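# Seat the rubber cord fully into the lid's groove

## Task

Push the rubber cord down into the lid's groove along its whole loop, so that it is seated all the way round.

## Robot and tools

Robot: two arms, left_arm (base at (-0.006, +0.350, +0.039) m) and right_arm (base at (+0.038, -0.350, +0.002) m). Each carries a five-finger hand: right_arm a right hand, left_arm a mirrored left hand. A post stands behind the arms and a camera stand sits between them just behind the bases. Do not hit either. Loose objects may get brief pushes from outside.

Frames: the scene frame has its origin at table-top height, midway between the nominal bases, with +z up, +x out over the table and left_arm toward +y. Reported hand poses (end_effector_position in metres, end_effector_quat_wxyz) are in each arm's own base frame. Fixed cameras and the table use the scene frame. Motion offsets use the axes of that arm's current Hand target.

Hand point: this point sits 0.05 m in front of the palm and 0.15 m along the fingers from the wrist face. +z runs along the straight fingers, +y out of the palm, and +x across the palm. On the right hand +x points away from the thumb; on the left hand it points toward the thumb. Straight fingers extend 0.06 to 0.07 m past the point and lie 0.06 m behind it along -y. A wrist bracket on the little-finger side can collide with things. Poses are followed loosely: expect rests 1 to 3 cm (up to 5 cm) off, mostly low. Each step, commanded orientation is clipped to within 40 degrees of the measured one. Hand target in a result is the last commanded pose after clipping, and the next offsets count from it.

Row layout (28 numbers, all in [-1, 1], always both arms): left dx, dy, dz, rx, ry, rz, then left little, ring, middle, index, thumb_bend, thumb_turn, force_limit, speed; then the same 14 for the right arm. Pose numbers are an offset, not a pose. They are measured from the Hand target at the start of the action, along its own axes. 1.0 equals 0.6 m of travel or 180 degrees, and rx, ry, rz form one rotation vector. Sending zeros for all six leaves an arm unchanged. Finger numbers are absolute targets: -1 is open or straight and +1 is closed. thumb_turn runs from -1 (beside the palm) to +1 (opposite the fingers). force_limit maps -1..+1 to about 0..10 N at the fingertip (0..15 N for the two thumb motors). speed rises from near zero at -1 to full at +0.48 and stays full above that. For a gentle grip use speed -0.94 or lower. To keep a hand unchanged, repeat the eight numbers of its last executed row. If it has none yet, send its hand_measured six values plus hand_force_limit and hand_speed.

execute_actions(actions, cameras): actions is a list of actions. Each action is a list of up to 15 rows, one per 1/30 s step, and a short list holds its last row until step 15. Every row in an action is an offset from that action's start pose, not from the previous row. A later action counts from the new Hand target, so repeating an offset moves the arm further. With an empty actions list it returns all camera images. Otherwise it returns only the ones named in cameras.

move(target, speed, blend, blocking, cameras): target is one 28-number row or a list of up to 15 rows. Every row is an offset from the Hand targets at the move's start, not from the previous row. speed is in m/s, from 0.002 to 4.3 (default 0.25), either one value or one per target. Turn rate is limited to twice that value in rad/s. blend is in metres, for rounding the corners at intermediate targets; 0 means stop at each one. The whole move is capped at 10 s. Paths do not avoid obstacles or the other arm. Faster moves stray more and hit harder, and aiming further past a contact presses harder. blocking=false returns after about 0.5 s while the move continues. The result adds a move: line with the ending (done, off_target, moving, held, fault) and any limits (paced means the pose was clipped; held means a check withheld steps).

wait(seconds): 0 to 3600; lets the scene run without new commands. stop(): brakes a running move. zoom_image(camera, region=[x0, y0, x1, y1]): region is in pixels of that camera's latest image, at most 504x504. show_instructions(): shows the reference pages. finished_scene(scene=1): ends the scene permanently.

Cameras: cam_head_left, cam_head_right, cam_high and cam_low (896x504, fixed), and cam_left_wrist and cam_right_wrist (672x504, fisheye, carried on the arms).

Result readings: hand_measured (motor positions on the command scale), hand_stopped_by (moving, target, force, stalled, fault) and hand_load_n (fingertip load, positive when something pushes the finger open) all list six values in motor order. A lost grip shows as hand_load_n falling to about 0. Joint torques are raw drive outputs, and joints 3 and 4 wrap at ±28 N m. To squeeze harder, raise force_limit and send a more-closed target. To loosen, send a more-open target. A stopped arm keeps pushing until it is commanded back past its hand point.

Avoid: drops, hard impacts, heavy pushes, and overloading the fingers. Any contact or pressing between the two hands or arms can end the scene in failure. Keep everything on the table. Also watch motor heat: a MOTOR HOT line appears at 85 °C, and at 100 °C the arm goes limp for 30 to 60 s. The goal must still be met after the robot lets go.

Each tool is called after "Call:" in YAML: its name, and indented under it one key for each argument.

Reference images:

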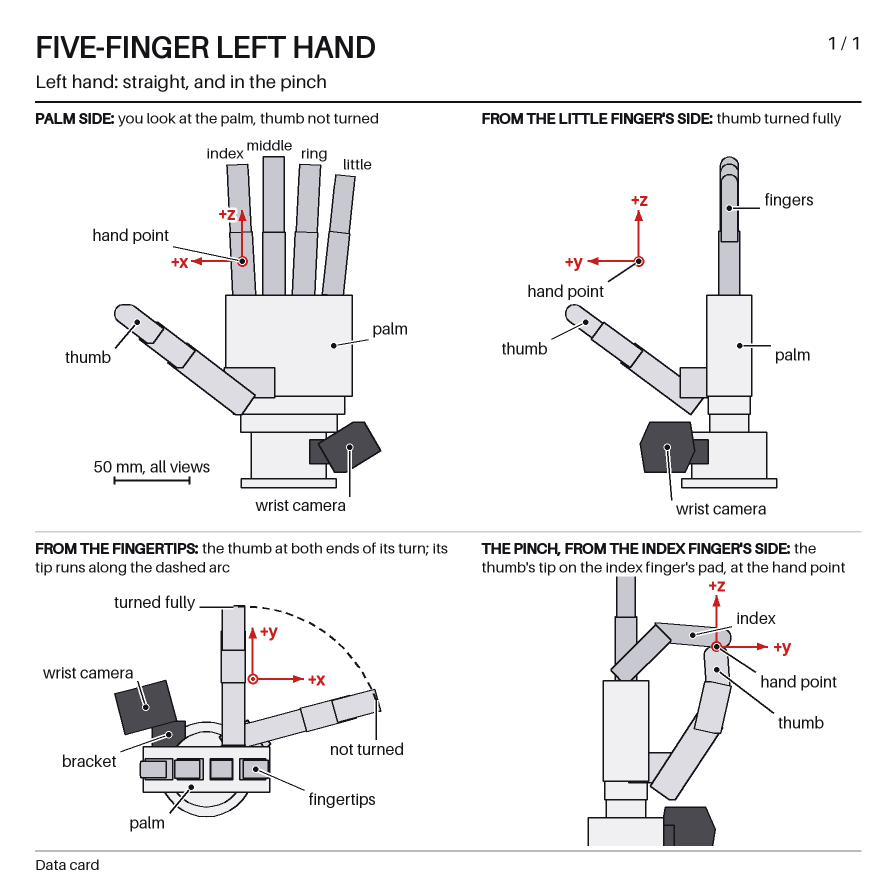

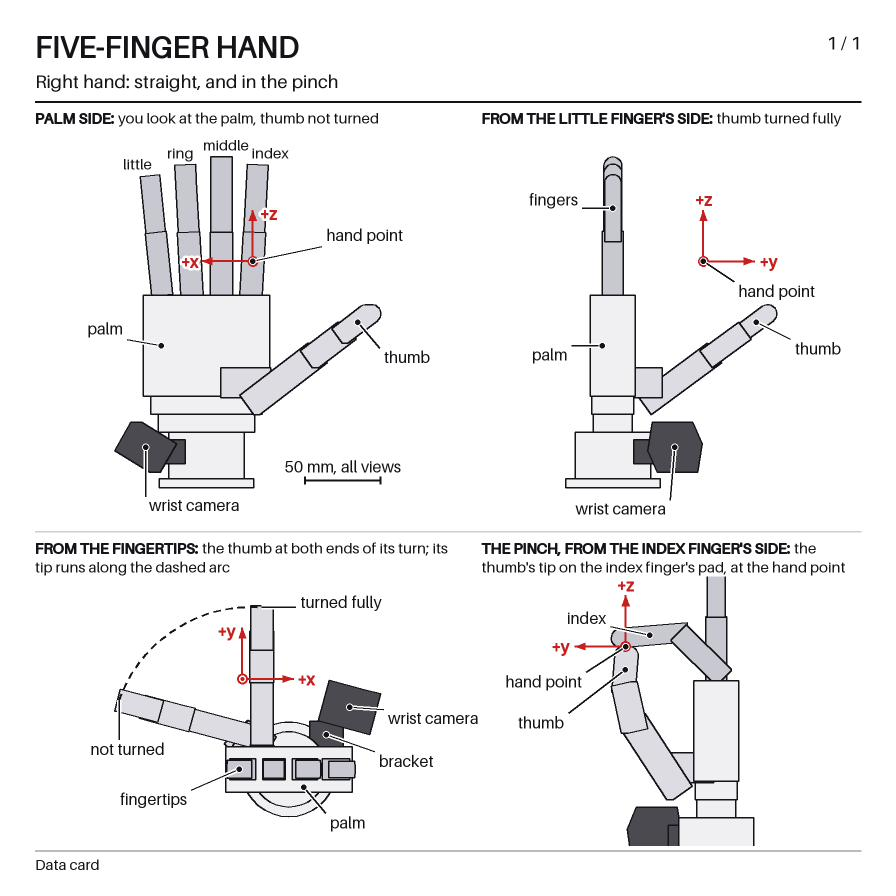

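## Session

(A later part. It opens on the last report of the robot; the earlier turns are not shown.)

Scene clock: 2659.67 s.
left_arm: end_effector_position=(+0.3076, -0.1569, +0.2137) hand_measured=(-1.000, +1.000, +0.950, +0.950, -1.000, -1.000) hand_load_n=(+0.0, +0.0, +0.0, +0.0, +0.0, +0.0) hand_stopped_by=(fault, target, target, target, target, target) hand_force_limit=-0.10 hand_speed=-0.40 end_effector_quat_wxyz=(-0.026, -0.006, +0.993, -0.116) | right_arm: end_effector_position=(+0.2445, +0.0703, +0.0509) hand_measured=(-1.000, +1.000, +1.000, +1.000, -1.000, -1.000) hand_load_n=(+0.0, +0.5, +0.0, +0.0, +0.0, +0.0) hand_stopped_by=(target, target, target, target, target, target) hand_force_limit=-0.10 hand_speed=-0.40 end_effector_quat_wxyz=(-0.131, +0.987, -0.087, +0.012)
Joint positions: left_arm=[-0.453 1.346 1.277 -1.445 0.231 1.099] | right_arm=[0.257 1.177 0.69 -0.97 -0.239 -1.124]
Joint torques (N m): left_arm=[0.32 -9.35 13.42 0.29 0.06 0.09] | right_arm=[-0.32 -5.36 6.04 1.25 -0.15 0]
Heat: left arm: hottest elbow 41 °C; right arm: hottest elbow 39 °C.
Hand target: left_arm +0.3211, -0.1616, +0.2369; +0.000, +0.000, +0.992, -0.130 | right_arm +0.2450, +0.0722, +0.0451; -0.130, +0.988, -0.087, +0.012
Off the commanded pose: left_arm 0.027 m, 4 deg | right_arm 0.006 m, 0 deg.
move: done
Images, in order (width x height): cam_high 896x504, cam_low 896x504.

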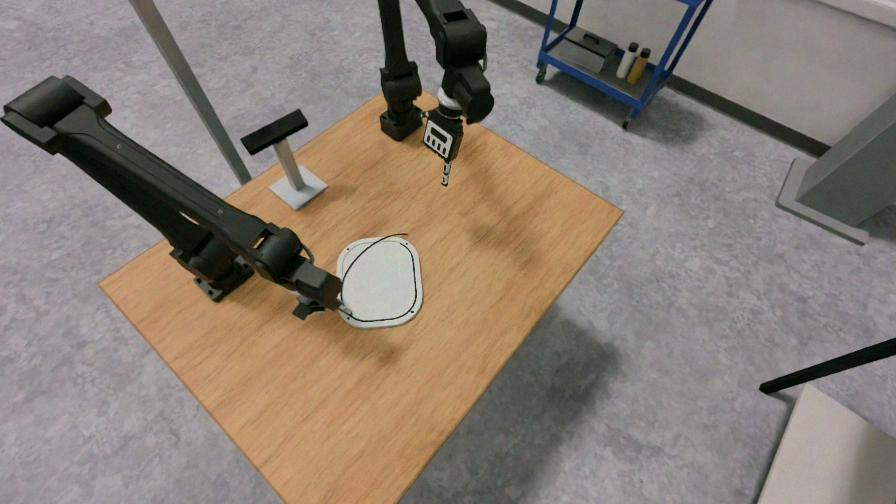

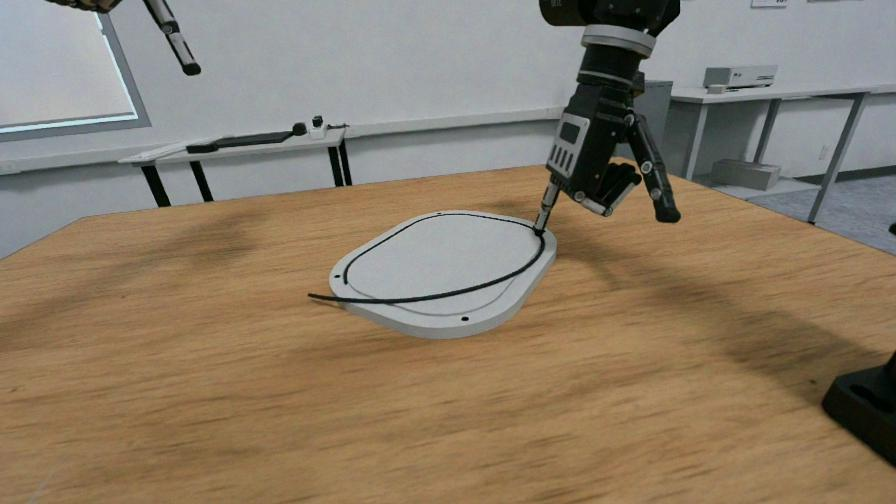

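Call:
move:
  target:
    - [0,0,0,0,0,0,-1,1,0.95,0.95,-1,-1,-0.1,-0.4,0.0302,-0.0238,-0.0350,0,0,0,-1,1,1,1,-1,-1,-0.1,-0.4]
    - [0,0,0,0,0,0,-1,1,0.95,0.95,-1,-1,-0.1,-0.4,0.0302,-0.0393,-0.0930,0,0,0,-1,1,1,1,-1,-1,-0.1,-0.4]
    - [0,0,0,0,0,0,-1,1,0.95,0.95,-1,-1,-0.1,-0.4,-0.0171,-0.0197,-0.0810,0,0,0,-1,1,1,1,-1,-1,-0.1,-0.4]
    - [0,0,0,0,0,0,-1,1,0.95,0.95,-1,-1,-0.1,-0.4,-0.0171,0.0019,-0.0005,0,0,0,-1,1,1,1,-1,-1,-0.1,-0.4]
    - [0,0,0,0,0,0,-1,1,0.95,0.95,-1,-1,-0.1,-0.4,0.0126,-0.0231,-0.0352,0,0,0,-1,1,1,1,-1,-1,-0.1,-0.4]
    - [0,0,0,0,0,0,-1,1,0.95,0.95,-1,-1,-0.1,-0.4,0.0126,-0.0386,-0.0932,0,0,0,-1,1,1,1,-1,-1,-0.1,-0.4]
    - [0,0,0,0,0,0,-1,1,0.95,0.95,-1,-1,-0.1,-0.4,-0.0370,-0.0223,-0.0803,0,0,0,-1,1,1,1,-1,-1,-0.1,-0.4]
    - [0,0,0,0,0,0,-1,1,0.95,0.95,-1,-1,-0.1,-0.4,-0.0370,-0.0007,0.0002,0,0,0,-1,1,1,1,-1,-1,-0.1,-0.4]
  speed: [0.18,0.18,0.15,0.06,0.18,0.18,0.15,0.06]
  blend: [0.008,0.008,0,0,0.008,0.008,0,0]
  cameras: ["cam_low","cam_high"]

Call:
zoom_image:
  camera: "cam_low"
  region: [500, 220, 560, 260]

Call:
zoom_image:
  camera: "cam_high"
  region: [330, 270, 390, 330]

Scene clock: 2680.73 s.
left_arm: end_effector_position=(+0.3076, -0.1569, +0.2137) hand_measured=(-1.000, +1.000, +0.950, +0.950, -1.000, -1.000) hand_load_n=(+0.0, +0.0, +0.0, +0.0, +0.0, +0.0) hand_stopped_by=(fault, target, target, target, target, target) hand_force_limit=-0.10 hand_speed=-0.40 end_effector_quat_wxyz=(-0.026, -0.006, +0.993, -0.116) | right_arm: end_effector_position=(+0.2233, +0.0750, +0.0511) hand_measured=(-1.000, +1.000, +1.000, +1.000, -1.000, -1.000) hand_load_n=(+0.0, +0.0, +0.0, +0.0, +0.0, +0.0) hand_stopped_by=(target, target, target, target, target, target) hand_force_limit=-0.10 hand_speed=-0.40 end_effector_quat_wxyz=(-0.132, +0.987, -0.086, +0.013)
Joint positions: left_arm=[-0.453 1.346 1.277 -1.445 0.231 1.099] | right_arm=[0.295 1.114 0.645 -0.977 -0.235 -1.087]
Joint torques (N m): left_arm=[0.91 -10.05 13.46 0.2 0.12 0.11] | right_arm=[-0.32 -4.42 6.06 1.26 -0.16 0]
Heat: left arm: hottest elbow 41 °C; right arm: hottest elbow 39 °C.
Hand target: left_arm +0.3211, -0.1616, +0.2369; +0.000, +0.000, +0.992, -0.130 | right_arm +0.2232, +0.0765, +0.0452; -0.130, +0.988, -0.087, +0.012
Off the commanded pose: left_arm 0.027 m, 4 deg | right_arm 0.006 m, 0 deg.
move: done
Images, in order (width x height): cam_high 896x504, cam_low 896x504.

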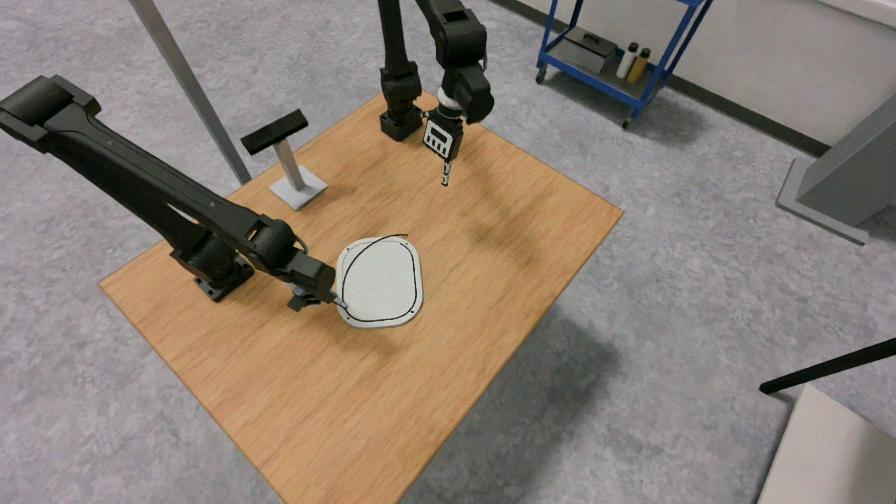

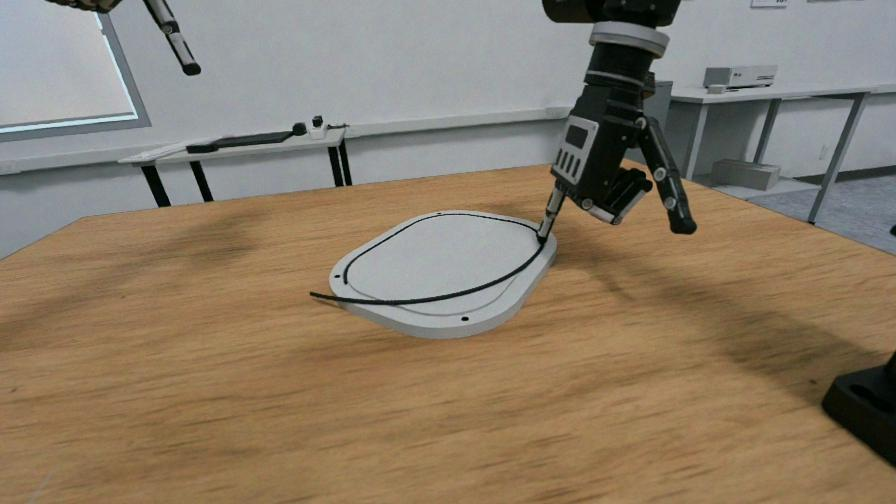

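Scaled by 8.400 from the camera's image (finer frame: 1280x720).

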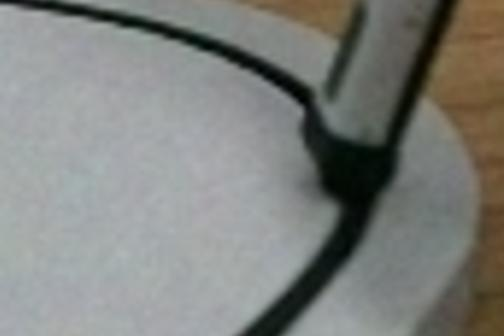

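Scaled by 8.400 from the camera's image (finer frame: 1280x720).

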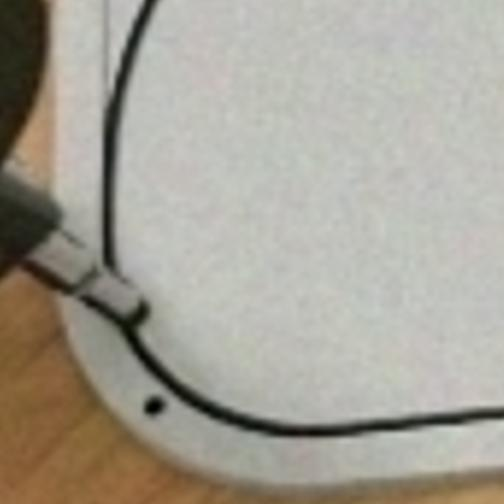

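Call:
move:
  target:
    - [0,0,0,0,0,0,-1,1,0.95,0.95,-1,-1,-0.1,-0.4,0.0291,-0.0259,-0.0345,0,0,0,-1,1,1,1,-1,-1,-0.1,-0.4]
    - [0,0,0,0,0,0,-1,1,0.95,0.95,-1,-1,-0.1,-0.4,0.0291,-0.0415,-0.0924,0,0,0,-1,1,1,1,-1,-1,-0.1,-0.4]
    - [0,0,0,0,0,0,-1,1,0.95,0.95,-1,-1,-0.1,-0.4,-0.0186,-0.0263,-0.0792,0,0,0,-1,1,1,1,-1,-1,-0.1,-0.4]
    - [0,0,0,0,0,0,-1,1,0.95,0.95,-1,-1,-0.1,-0.4,-0.0186,-0.0047,0.0013,0,0,0,-1,1,1,1,-1,-1,-0.1,-0.4]
    - [0,0,0,0,0,0,-1,1,0.95,0.95,-1,-1,-0.1,-0.4,0.0098,-0.0320,-0.0329,0,0,0,-1,1,1,1,-1,-1,-0.1,-0.4]
    - [0,0,0,0,0,0,-1,1,0.95,0.95,-1,-1,-0.1,-0.4,0.0098,-0.0475,-0.0908,0,0,0,-1,1,1,1,-1,-1,-0.1,-0.4]
    - [0,0,0,0,0,0,-1,1,0.95,0.95,-1,-1,-0.1,-0.4,-0.0368,-0.0358,-0.0767,0,0,0,-1,1,1,1,-1,-1,-0.1,-0.4]
    - [0,0,0,0,0,0,-1,1,0.95,0.95,-1,-1,-0.1,-0.4,-0.0368,-0.0142,0.0038,0,0,0,-1,1,1,1,-1,-1,-0.1,-0.4]
  speed: [0.18,0.18,0.15,0.06,0.18,0.18,0.15,0.06]
  blend: [0.008,0.008,0,0,0.008,0.008,0,0]
  cameras: ["cam_low","cam_high"]

Call:
zoom_image:
  camera: "cam_low"
  region: [490, 220, 570, 280]

Call:
zoom_image:
  camera: "cam_high"
  region: [330, 260, 390, 320]

Scene clock: 2700.13 s.
left_arm: end_effector_position=(+0.3076, -0.1569, +0.2137) hand_measured=(-1.000, +1.000, +0.950, +0.950, -1.000, -1.000) hand_load_n=(+0.0, +0.5, +0.0, +0.5, +0.0, +0.0) hand_stopped_by=(fault, target, target, target, target, target) hand_force_limit=-0.10 hand_speed=-0.40 end_effector_quat_wxyz=(-0.026, -0.006, +0.993, -0.116) | right_arm: end_effector_position=(+0.2033, +0.0877, +0.0510) hand_measured=(-1.000, +1.000, +1.000, +1.000, -1.000, -1.000) hand_load_n=(+0.0, +0.0, +0.0, +0.0, +0.0, +0.0) hand_stopped_by=(target, target, target, target, target, target) hand_force_limit=-0.10 hand_speed=-0.40 end_effector_quat_wxyz=(-0.132, +0.987, -0.086, +0.013)
Joint positions: left_arm=[-0.453 1.346 1.277 -1.445 0.231 1.099] | right_arm=[0.367 1.062 0.61 -0.977 -0.225 -1.014]
Joint torques (N m): left_arm=[0.91 -9.52 13.23 0.18 0.15 0.11] | right_arm=[-0.32 -3.66 6.12 1.26 -0.17 0.01]
Heat: left arm: hottest elbow 41 °C; right arm: hottest elbow 39 °C.
Hand target: left_arm +0.3211, -0.1616, +0.2369; +0.000, +0.000, +0.992, -0.130 | right_arm +0.2030, +0.0890, +0.0451; -0.130, +0.988, -0.087, +0.012
Off the commanded pose: left_arm 0.027 m, 4 deg | right_arm 0.006 m, 0 deg.
move: done
Images, in order (width x height): cam_high 896x504, cam_low 896x504.

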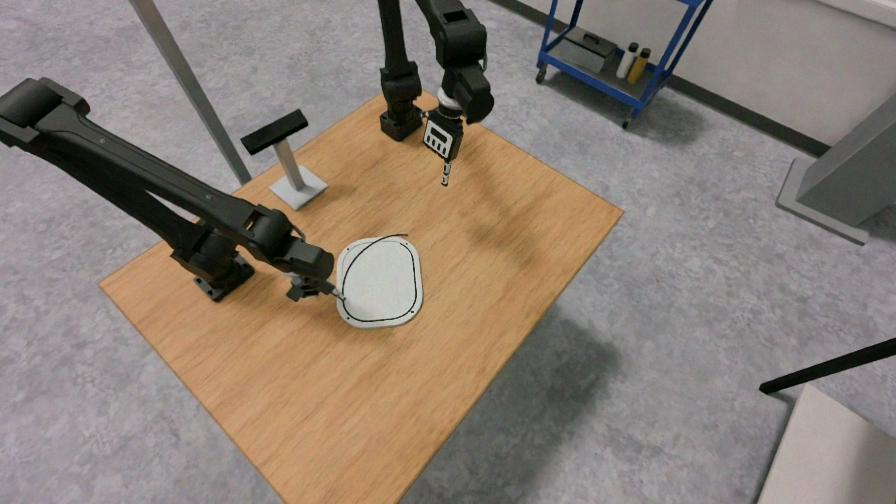

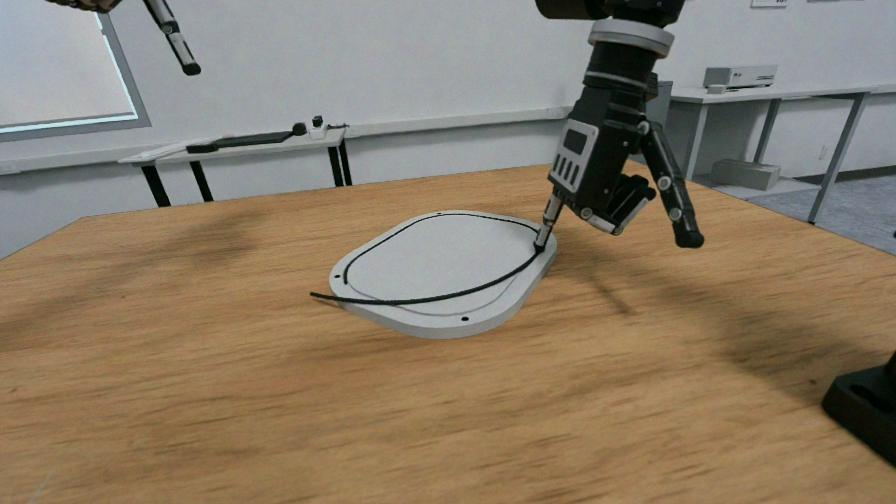

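Scaled by 6.300 from the camera's image (finer frame: 1280x720).

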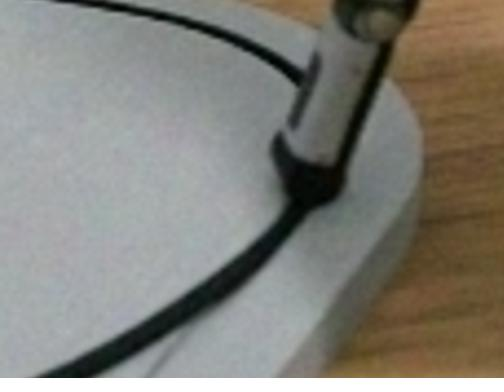

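Scaled by 8.400 from the camera's image (finer frame: 1280x720).

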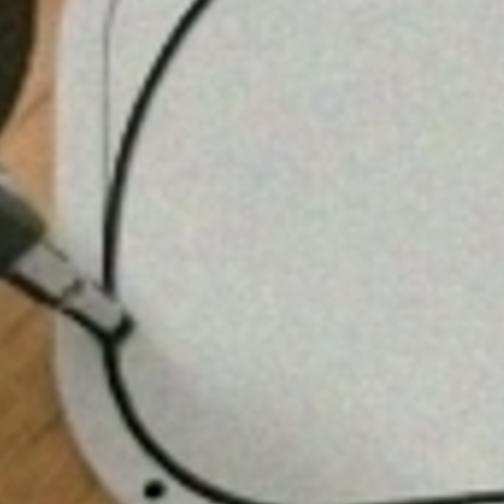

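Call:
move:
  target:
    - [0,0,0,0,0,0,-1,1,0.95,0.95,-1,-1,-0.1,-0.4,0.0277,-0.0283,-0.0338,0,0,0,-1,1,1,1,-1,-1,-0.1,-0.4]
    - [0,0,0,0,0,0,-1,1,0.95,0.95,-1,-1,-0.1,-0.4,0.0277,-0.0439,-0.0918,0,0,0,-1,1,1,1,-1,-1,-0.1,-0.4]
    - [0,0,0,0,0,0,-1,1,0.95,0.95,-1,-1,-0.1,-0.4,-0.0174,-0.0315,-0.0778,0,0,0,-1,1,1,1,-1,-1,-0.1,-0.4]
    - [0,0,0,0,0,0,-1,1,0.95,0.95,-1,-1,-0.1,-0.4,-0.0174,-0.0099,0.0027,0,0,0,-1,1,1,1,-1,-1,-0.1,-0.4]
    - [0,0,0,0,0,0,-1,1,0.95,0.95,-1,-1,-0.1,-0.4,0.0092,-0.0397,-0.0308,0,0,0,-1,1,1,1,-1,-1,-0.1,-0.4]
    - [0,0,0,0,0,0,-1,1,0.95,0.95,-1,-1,-0.1,-0.4,0.0092,-0.0552,-0.0887,0,0,0,-1,1,1,1,-1,-1,-0.1,-0.4]
    - [0,0,0,0,0,0,-1,1,0.95,0.95,-1,-1,-0.1,-0.4,-0.0342,-0.0419,-0.0750,0,0,0,-1,1,1,1,-1,-1,-0.1,-0.4]
    - [0,0,0,0,0,0,-1,1,0.95,0.95,-1,-1,-0.1,-0.4,-0.0342,-0.0203,0.0055,0,0,0,-1,1,1,1,-1,-1,-0.1,-0.4]
  speed: [0.18,0.18,0.15,0.06,0.18,0.18,0.15,0.06]
  blend: [0.008,0.008,0,0,0.008,0.008,0,0]
  cameras: ["cam_low","cam_high"]

Call:
zoom_image:
  camera: "cam_low"
  region: [480, 230, 560, 290]

Call:
zoom_image:
  camera: "cam_high"
  region: [330, 250, 390, 310]

Scene clock: 2724.83 s.
left_arm: end_effector_position=(+0.3076, -0.1569, +0.2137) hand_measured=(-1.000, +1.000, +0.950, +0.950, -1.000, -1.000) hand_load_n=(+0.0, +0.0, +0.0, +0.0, +0.0, +0.0) hand_stopped_by=(fault, target, target, target, target, target) hand_force_limit=-0.10 hand_speed=-0.40 end_effector_quat_wxyz=(-0.026, -0.006, +0.993, -0.116) | right_arm: end_effector_position=(+0.1856, +0.1040, +0.0512) hand_measured=(-1.000, +1.000, +1.000, +1.000, -1.000, -1.000) hand_load_n=(+0.0, +0.0, +0.0, +0.0, +0.0, +0.0) hand_stopped_by=(target, target, target, target, target, target) hand_force_limit=-0.10 hand_speed=-0.40 end_effector_quat_wxyz=(-0.132, +0.987, -0.086, +0.014)
Joint positions: left_arm=[-0.453 1.346 1.277 -1.445 0.231 1.099] | right_arm=[0.456 1.024 0.586 -0.971 -0.212 -0.924]
Joint torques (N m): left_arm=[1.79 -9.05 13.55 0.38 0.1 0.09] | right_arm=[-0.32 -3.19 6.2 1.31 -0.17 0]
Heat: left arm: hottest elbow 41 °C; right arm: hottest elbow 39 °C.
Hand target: left_arm +0.3211, -0.1616, +0.2369; +0.000, +0.000, +0.992, -0.130 | right_arm +0.1850, +0.1051, +0.0451; -0.130, +0.988, -0.087, +0.012
Off the commanded pose: left_arm 0.027 m, 4 deg | right_arm 0.006 m, 0 deg.
move: done
Images, in order (width x height): cam_high 896x504, cam_low 896x504.

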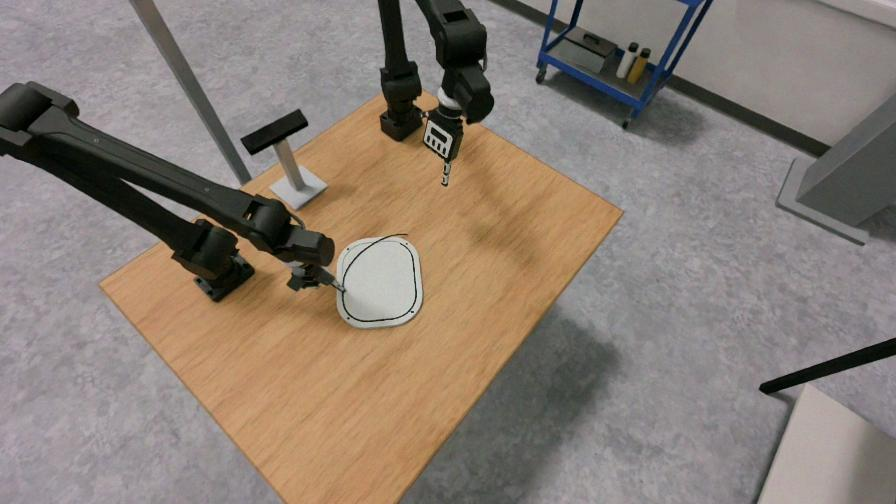

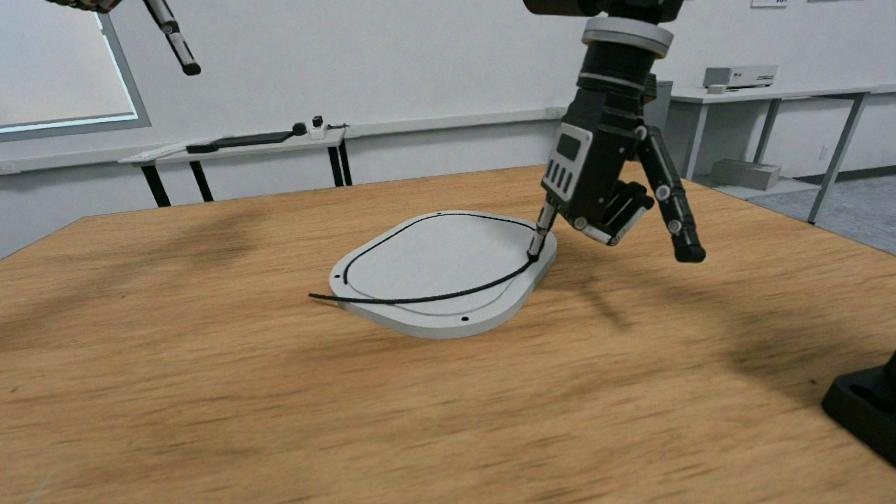

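Scaled by 6.300 from the camera's image (finer frame: 1280x720).

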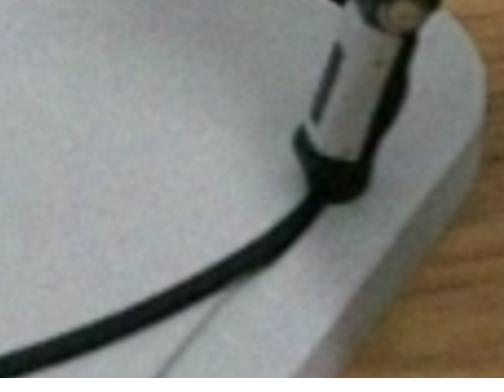

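Scaled by 8.400 from the camera's image (finer frame: 1280x720).

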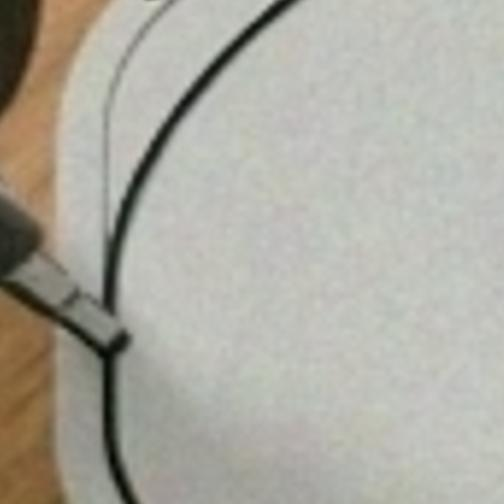

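Call:
move:
  target:
    - [0,0,0,0,0,0,-1,1,0.95,0.95,-1,-1,-0.1,-0.4,0.0259,-0.0308,-0.0332,0,0,0,-1,1,1,1,-1,-1,-0.1,-0.4]
    - [0,0,0,0,0,0,-1,1,0.95,0.95,-1,-1,-0.1,-0.4,0.0259,-0.0463,-0.0911,0,0,0,-1,1,1,1,-1,-1,-0.1,-0.4]
    - [0,0,0,0,0,0,-1,1,0.95,0.95,-1,-1,-0.1,-0.4,-0.0168,-0.0321,-0.0777,0,0,0,-1,1,1,1,-1,-1,-0.1,-0.4]
    - [0,0,0,0,0,0,-1,1,0.95,0.95,-1,-1,-0.1,-0.4,-0.0168,-0.0105,0.0028,0,0,0,-1,1,1,1,-1,-1,-0.1,-0.4]
    - [0,0,0,0,0,0,-1,1,0.95,0.95,-1,-1,-0.1,-0.4,0.0076,-0.0427,-0.0300,0,0,0,-1,1,1,1,-1,-1,-0.1,-0.4]
    - [0,0,0,0,0,0,-1,1,0.95,0.95,-1,-1,-0.1,-0.4,0.0076,-0.0582,-0.0879,0,0,0,-1,1,1,1,-1,-1,-0.1,-0.4]
    - [0,0,0,0,0,0,-1,1,0.95,0.95,-1,-1,-0.1,-0.4,-0.0337,-0.0428,-0.0748,0,0,0,-1,1,1,1,-1,-1,-0.1,-0.4]
    - [0,0,0,0,0,0,-1,1,0.95,0.95,-1,-1,-0.1,-0.4,-0.0337,-0.0212,0.0057,0,0,0,-1,1,1,1,-1,-1,-0.1,-0.4]
  speed: [0.18,0.18,0.15,0.06,0.18,0.18,0.15,0.06]
  blend: [0.008,0.008,0,0,0.008,0.008,0,0]
  cameras: ["cam_low","cam_high"]

Call:
zoom_image:
  camera: "cam_low"
  region: [460, 240, 540, 300]

Call:
zoom_image:
  camera: "cam_high"
  region: [330, 240, 390, 300]

Scene clock: 2746.23 s.
left_arm: end_effector_position=(+0.3076, -0.1569, +0.2137) hand_measured=(-1.000, +1.000, +0.950, +0.950, -1.000, -1.000) hand_load_n=(+0.0, +0.0, +0.0, +0.0, +0.0, +0.0) hand_stopped_by=(fault, target, target, target, target, target) hand_force_limit=-0.10 hand_speed=-0.40 end_effector_quat_wxyz=(-0.026, -0.006, +0.993, -0.116) | right_arm: end_effector_position=(+0.1678, +0.1210, +0.0515) hand_measured=(-1.000, +1.000, +1.000, +1.000, -1.000, -1.000) hand_load_n=(+0.0, +0.0, +0.5, +0.0, +0.0, +0.0) hand_stopped_by=(target, target, target, target, target, target) hand_force_limit=-0.10 hand_speed=-0.40 end_effector_quat_wxyz=(-0.133, +0.987, -0.085, +0.013)
Joint positions: left_arm=[-0.453 1.346 1.277 -1.445 0.231 1.099] | right_arm=[0.554 0.993 0.569 -0.964 -0.197 -0.826]
Joint torques (N m): left_arm=[1.61 -9.11 13.37 0.43 0.12 0.11] | right_arm=[-0.44 -2.67 6.16 1.39 -0.09 0]
Heat: left arm: hottest elbow 41 °C; right arm: hottest elbow 38 °C.
Hand target: left_arm +0.3211, -0.1616, +0.2369; +0.000, +0.000, +0.992, -0.130 | right_arm +0.1674, +0.1216, +0.0451; -0.130, +0.988, -0.087, +0.012
Off the commanded pose: left_arm 0.027 m, 4 deg | right_arm 0.006 m, 0 deg.
move: done
Images, in order (width x height): cam_high 896x504, cam_low 896x504.

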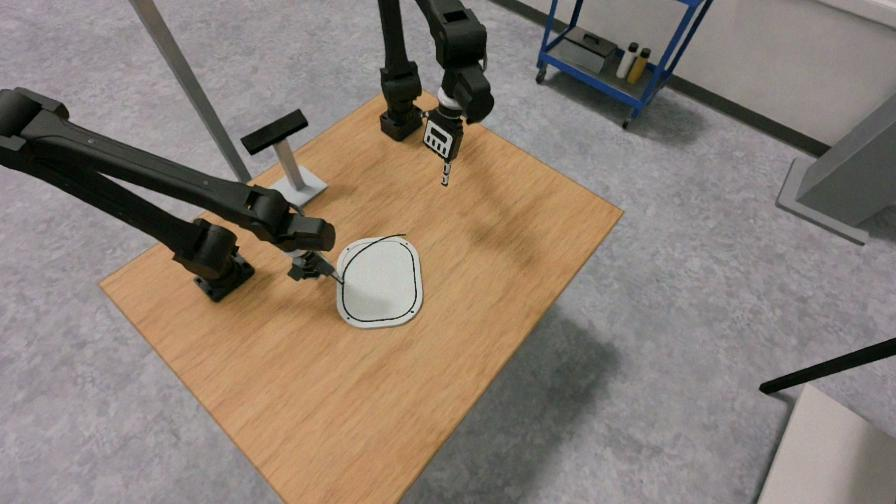

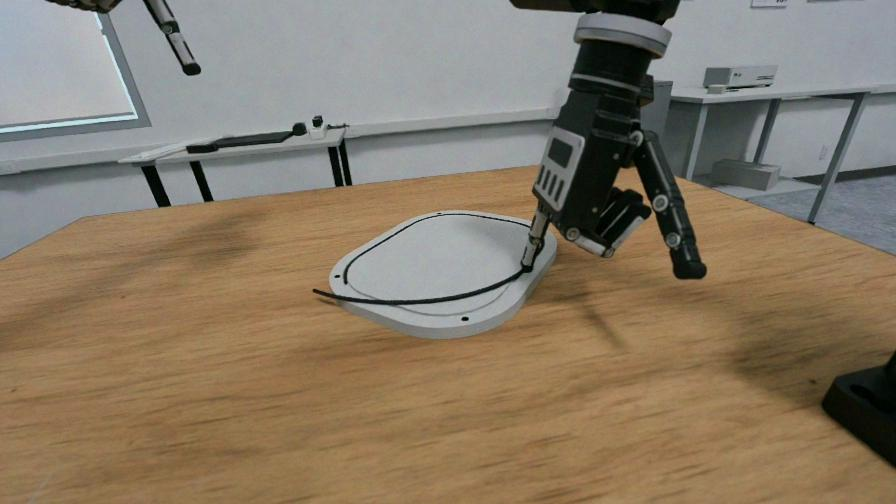

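Scaled by 6.300 from the camera's image (finer frame: 1280x720).

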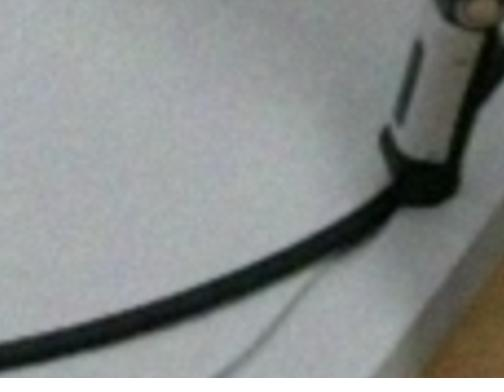

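Scaled by 8.400 from the camera's image (finer frame: 1280x720).

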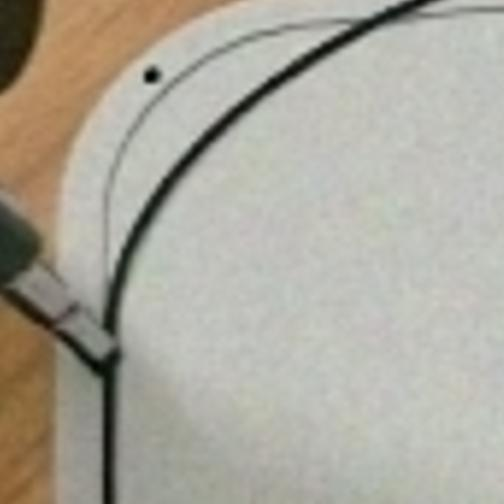

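Call:
move:
  target:
    - [0,0,0,0,0,0,-1,1,0.95,0.95,-1,-1,-0.1,-0.4,0.0232,-0.0334,-0.0325,0,0,0,-1,1,1,1,-1,-1,-0.1,-0.4]
    - [0,0,0,0,0,0,-1,1,0.95,0.95,-1,-1,-0.1,-0.4,0.0232,-0.0490,-0.0904,0,0,0,-1,1,1,1,-1,-1,-0.1,-0.4]
    - [0,0,0,0,0,0,-1,1,0.95,0.95,-1,-1,-0.1,-0.4,-0.0120,-0.0292,-0.0785,0,0,0,-1,1,1,1,-1,-1,-0.1,-0.4]
    - [0,0,0,0,0,0,-1,1,0.95,0.95,-1,-1,-0.1,-0.4,-0.0120,-0.0076,0.0020,0,0,0,-1,1,1,1,-1,-1,-0.1,-0.4]
    - [0,0,0,0,0,0,-1,1,0.95,0.95,-1,-1,-0.1,-0.4,0.0099,-0.0423,-0.0301,0,0,0,-1,1,1,1,-1,-1,-0.1,-0.4]
    - [0,0,0,0,0,0,-1,1,0.95,0.95,-1,-1,-0.1,-0.4,0.0099,-0.0578,-0.0880,0,0,0,-1,1,1,1,-1,-1,-0.1,-0.4]
    - [0,0,0,0,0,0,-1,1,0.95,0.95,-1,-1,-0.1,-0.4,-0.0245,-0.0372,-0.0763,0,0,0,-1,1,1,1,-1,-1,-0.1,-0.4]
    - [0,0,0,0,0,0,-1,1,0.95,0.95,-1,-1,-0.1,-0.4,-0.0245,-0.0156,0.0042,0,0,0,-1,1,1,1,-1,-1,-0.1,-0.4]
  speed: [0.18,0.18,0.15,0.06,0.18,0.18,0.15,0.06]
  blend: [0.008,0.008,0,0,0.008,0.008,0,0]
  cameras: ["cam_low","cam_high"]

Call:
zoom_image:
  camera: "cam_low"
  region: [460, 240, 540, 300]

Call:
zoom_image:
  camera: "cam_high"
  region: [330, 230, 390, 290]

Scene clock: 2765.27 s.
left_arm: end_effector_position=(+0.3076, -0.1569, +0.2137) hand_measured=(-1.000, +1.000, +0.950, +0.950, -1.000, -1.000) hand_load_n=(+0.0, +0.0, +0.0, +0.0, +0.0, +0.0) hand_stopped_by=(fault, target, target, target, target, target) hand_force_limit=-0.10 hand_speed=-0.40 end_effector_quat_wxyz=(-0.026, -0.006, +0.993, -0.116) | right_arm: end_effector_position=(+0.1549, +0.1323, +0.0521) hand_measured=(-1.000, +1.000, +1.000, +1.000, -1.000, -1.000) hand_load_n=(-1.0, +0.0, +0.0, +0.0, +0.0, +0.0) hand_stopped_by=(target, target, target, target, target, target) hand_force_limit=-0.10 hand_speed=-0.40 end_effector_quat_wxyz=(-0.131, +0.987, -0.088, +0.012)
Joint positions: left_arm=[-0.453 1.346 1.277 -1.445 0.231 1.099] | right_arm=[0.626 0.976 0.56 -0.961 -0.182 -0.75]
Joint torques (N m): left_arm=[1.03 -9.76 13.44 0.31 0.11 0.09] | right_arm=[-0.32 -2.37 6.11 1.57 -0.16 -0.02]
Heat: left arm: hottest elbow 41 °C; right arm: hottest elbow 38 °C.
Hand target: left_arm +0.3211, -0.1616, +0.2369; +0.000, +0.000, +0.992, -0.130 | right_arm +0.1546, +0.1337, +0.0451; -0.130, +0.988, -0.087, +0.012
Off the commanded pose: left_arm 0.027 m, 4 deg | right_arm 0.007 m, 0 deg.
move: done
Images, in order (width x height): cam_high 896x504, cam_low 896x504.

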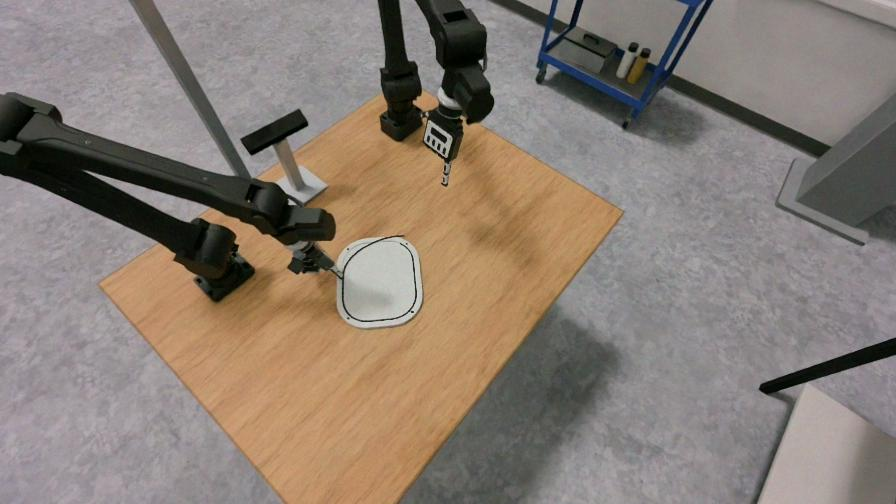

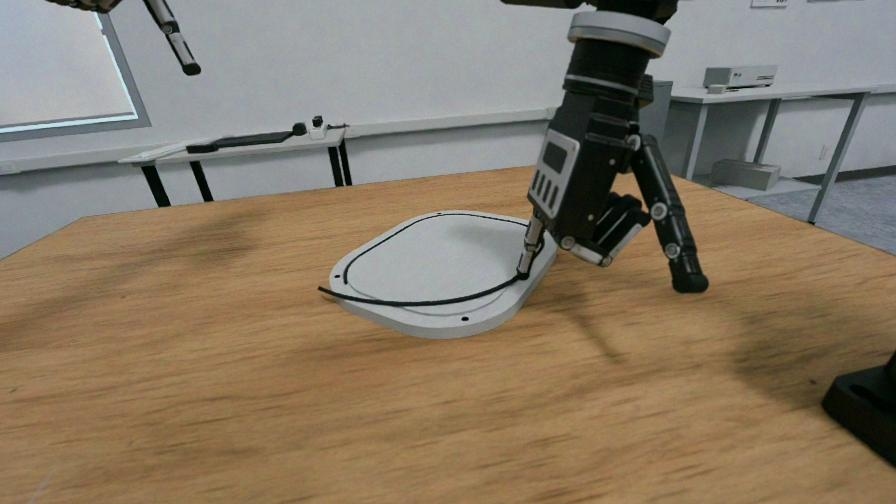

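Scaled by 6.300 from the camera's image (finer frame: 1280x720).

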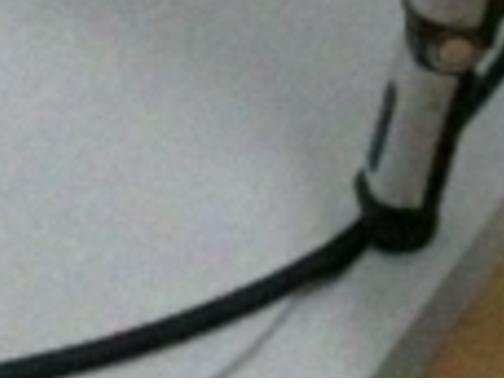

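Scaled by 8.400 from the camera's image (finer frame: 1280x720).

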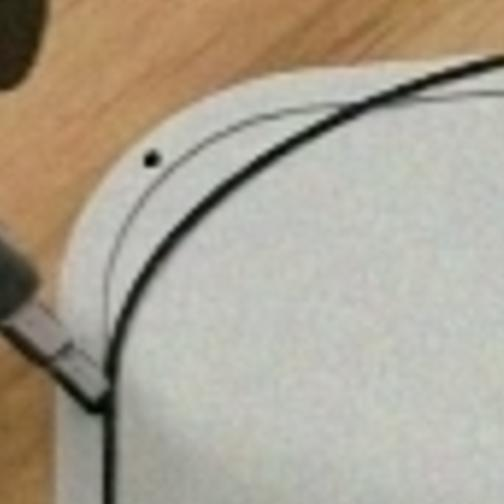

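Call:
move:
  target:
    - [0,0,0,0,0,0,-1,1,0.95,0.95,-1,-1,-0.1,-0.4,0.0220,-0.0345,-0.0322,0,0,0,-1,1,1,1,-1,-1,-0.1,-0.4]
    - [0,0,0,0,0,0,-1,1,0.95,0.95,-1,-1,-0.1,-0.4,0.0220,-0.0500,-0.0901,0,0,0,-1,1,1,1,-1,-1,-0.1,-0.4]
  speed: [0.18,0.18]
  blend: [0.008,0]
  cameras: ["cam_low","cam_high"]

Call:
zoom_image:
  camera: "cam_low"
  region: [480, 230, 560, 290]

Call:
zoom_image:
  camera: "cam_high"
  region: [330, 250, 380, 300]

Scene clock: 2777.03 s.
left_arm: end_effector_position=(+0.3076, -0.1569, +0.2137) hand_measured=(-1.000, +1.000, +0.950, +0.950, -1.000, -1.000) hand_load_n=(+0.0, +0.0, +0.0, +0.0, +0.0, +0.0) hand_stopped_by=(fault, target, target, target, target, target) hand_force_limit=-0.10 hand_speed=-0.40 end_effector_quat_wxyz=(-0.026, -0.006, +0.993, -0.116) | right_arm: end_effector_position=(+0.1589, +0.1359, +0.0884) hand_measured=(-1.000, +1.000, +1.000, +1.000, -1.000, -1.000) hand_load_n=(+0.0, +0.0, +0.0, +0.0, +0.0, +0.0) hand_stopped_by=(target, target, target, target, target, target) hand_force_limit=-0.10 hand_speed=-0.40 end_effector_quat_wxyz=(-0.118, +0.989, -0.090, -0.003)
Joint positions: left_arm=[-0.453 1.346 1.277 -1.445 0.231 1.099] | right_arm=[0.628 0.987 0.666 -1.098 -0.181 -0.748]
Joint torques (N m): left_arm=[0.5 -9.82 13.29 0.35 0.12 0.1] | right_arm=[-0.21 -4.6 10.14 0.14 -0.16 -0.01]
Heat: left arm: hottest elbow 41 °C; right arm: hottest elbow 39 °C.
Hand target: left_arm +0.3211, -0.1616, +0.2369; +0.000, +0.000, +0.992, -0.130 | right_arm +0.1702, +0.1462, +0.1051; -0.130, +0.988, -0.087, +0.012
Off the commanded pose: left_arm 0.027 m, 4 deg | right_arm 0.023 m, 2 deg.
move: off_target (right_arm)
Images, in order (width x height): cam_high 896x504, cam_low 896x504.

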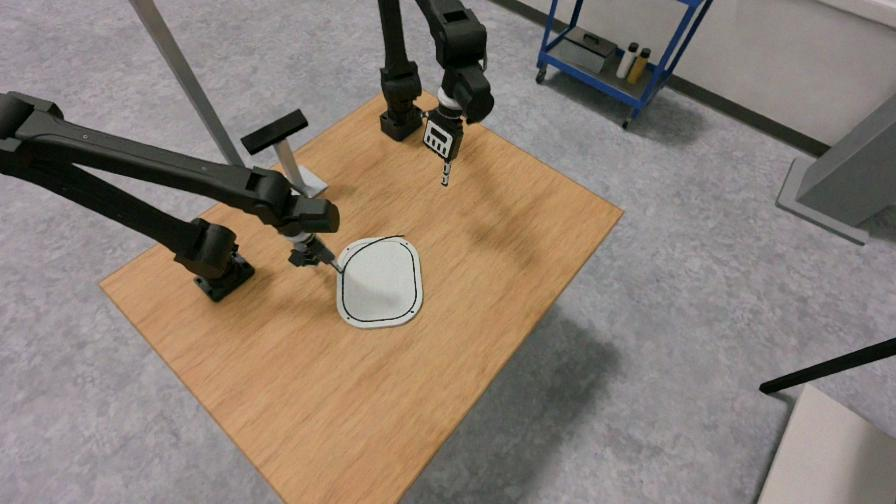

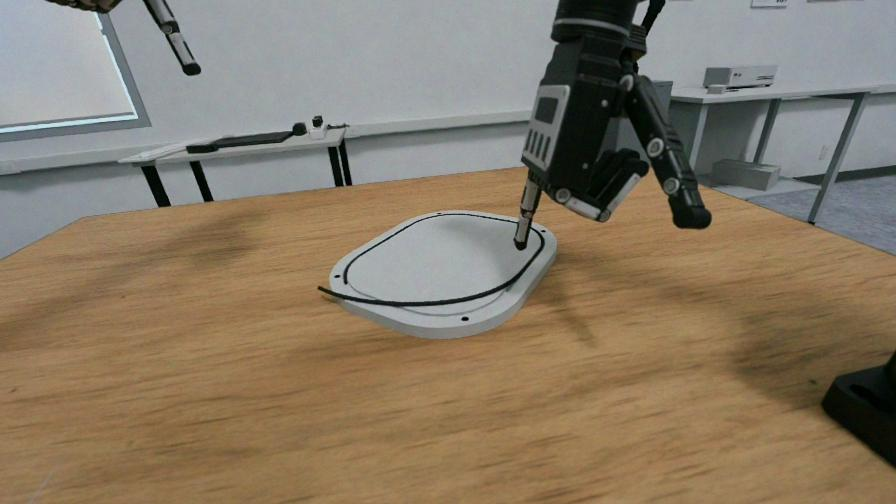

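Scaled by 6.300 from the camera's image (finer frame: 1280x720).

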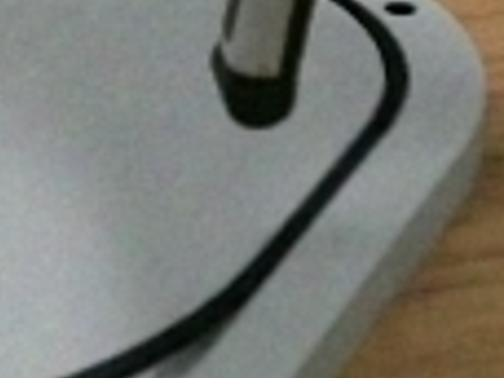

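Scaled by 10.080 from the camera's image (finer frame: 1280x720).

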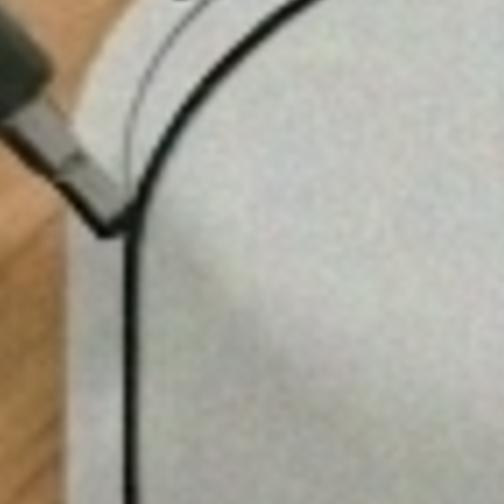

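Call:
move:
  target:
    - [0,0,0,0,0,0,-1,1,0.95,0.95,-1,-1,-0.1,-0.4,-0.0146,0.0291,0.0096,0,0,0,-1,1,1,1,-1,-1,-0.1,-0.4]
    - [0,0,0,0,0,0,-1,1,0.95,0.95,-1,-1,-0.1,-0.4,-0.0146,0.0506,0.0901,0,0,0,-1,1,1,1,-1,-1,-0.1,-0.4]
  speed: [0.15,0.06]
  cameras: ["cam_low","cam_high"]

Call:
zoom_image:
  camera: "cam_low"
  region: [480, 250, 540, 290]

Call:
zoom_image:
  camera: "cam_high"
  region: [330, 250, 380, 300]

Scene clock: 2791.57 s.
left_arm: end_effector_position=(+0.3076, -0.1569, +0.2137) hand_measured=(-1.000, +1.000, +0.950, +0.950, -1.000, -1.000) hand_load_n=(+0.0, +0.5, +0.0, +0.0, +0.0, +0.0) hand_stopped_by=(fault, target, target, target, target, target) hand_force_limit=-0.10 hand_speed=-0.40 end_effector_quat_wxyz=(-0.026, -0.006, +0.993, -0.116) | right_arm: end_effector_position=(+0.1568, +0.1338, +0.0524) hand_measured=(-1.000, +1.000, +1.000, +1.000, -1.000, -1.000) hand_load_n=(-1.5, +0.0, +0.0, +0.0, +0.0, +0.0) hand_stopped_by=(target, target, target, target, target, target) hand_force_limit=-0.10 hand_speed=-0.40 end_effector_quat_wxyz=(-0.131, +0.988, -0.086, +0.012)
Joint positions: left_arm=[-0.453 1.346 1.277 -1.445 0.231 1.099] | right_arm=[0.626 0.986 0.566 -0.96 -0.182 -0.752]
Joint torques (N m): left_arm=[0.85 -9.17 13.42 0.28 0.12 0.09] | right_arm=[-1.38 -2.55 6.02 1.59 -0.23 -0.13]
Heat: left arm: hottest elbow 41 °C; right arm: hottest elbow 40 °C.
Hand target: left_arm +0.3211, -0.1616, +0.2369; +0.000, +0.000, +0.992, -0.130 | right_arm +0.1589, +0.1326, +0.0449; -0.130, +0.988, -0.087, +0.012
Off the commanded pose: left_arm 0.027 m, 4 deg | right_arm 0.008 m, 0 deg.
move: done
Images, in order (width x height): cam_high 896x504, cam_low 896x504.

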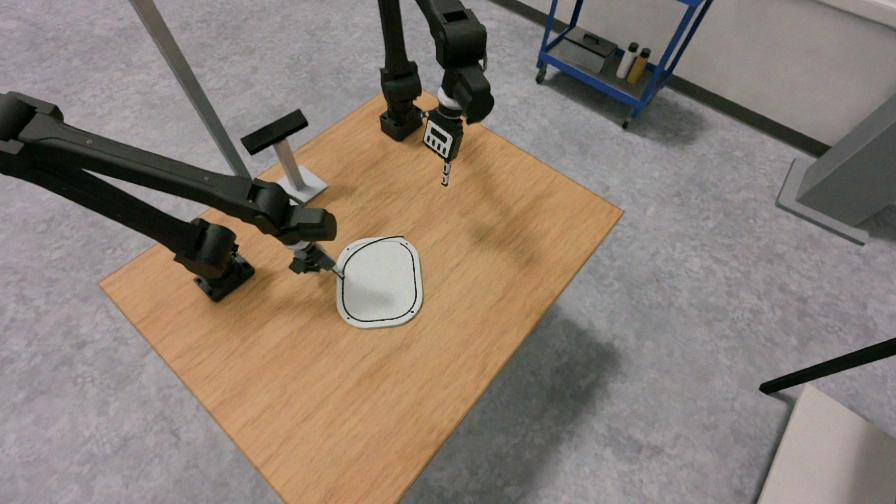

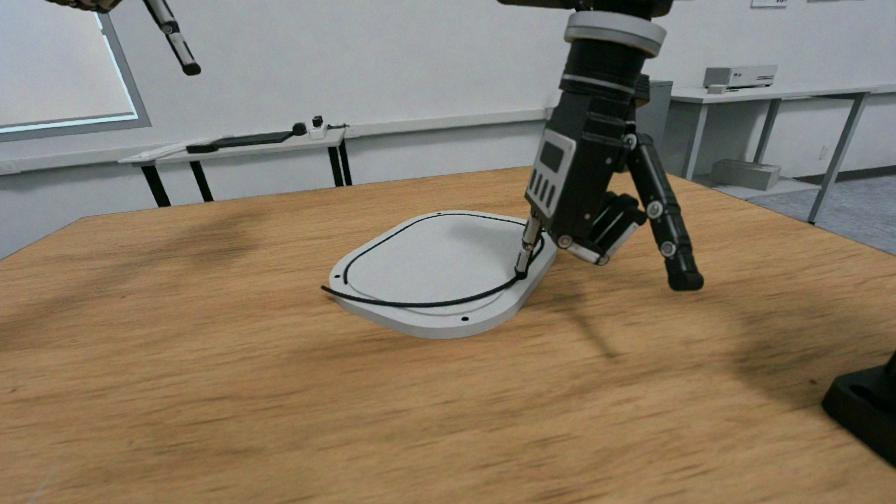

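Scaled by 8.400 from the camera's image (finer frame: 1280x720).

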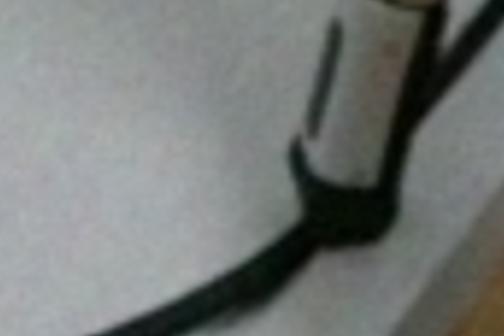

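Scaled by 10.080 from the camera's image (finer frame: 1280x720).

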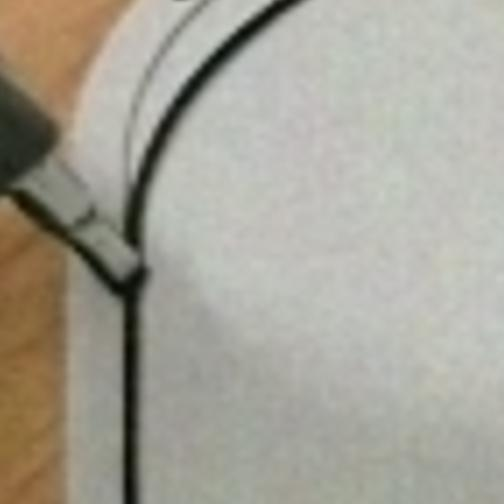

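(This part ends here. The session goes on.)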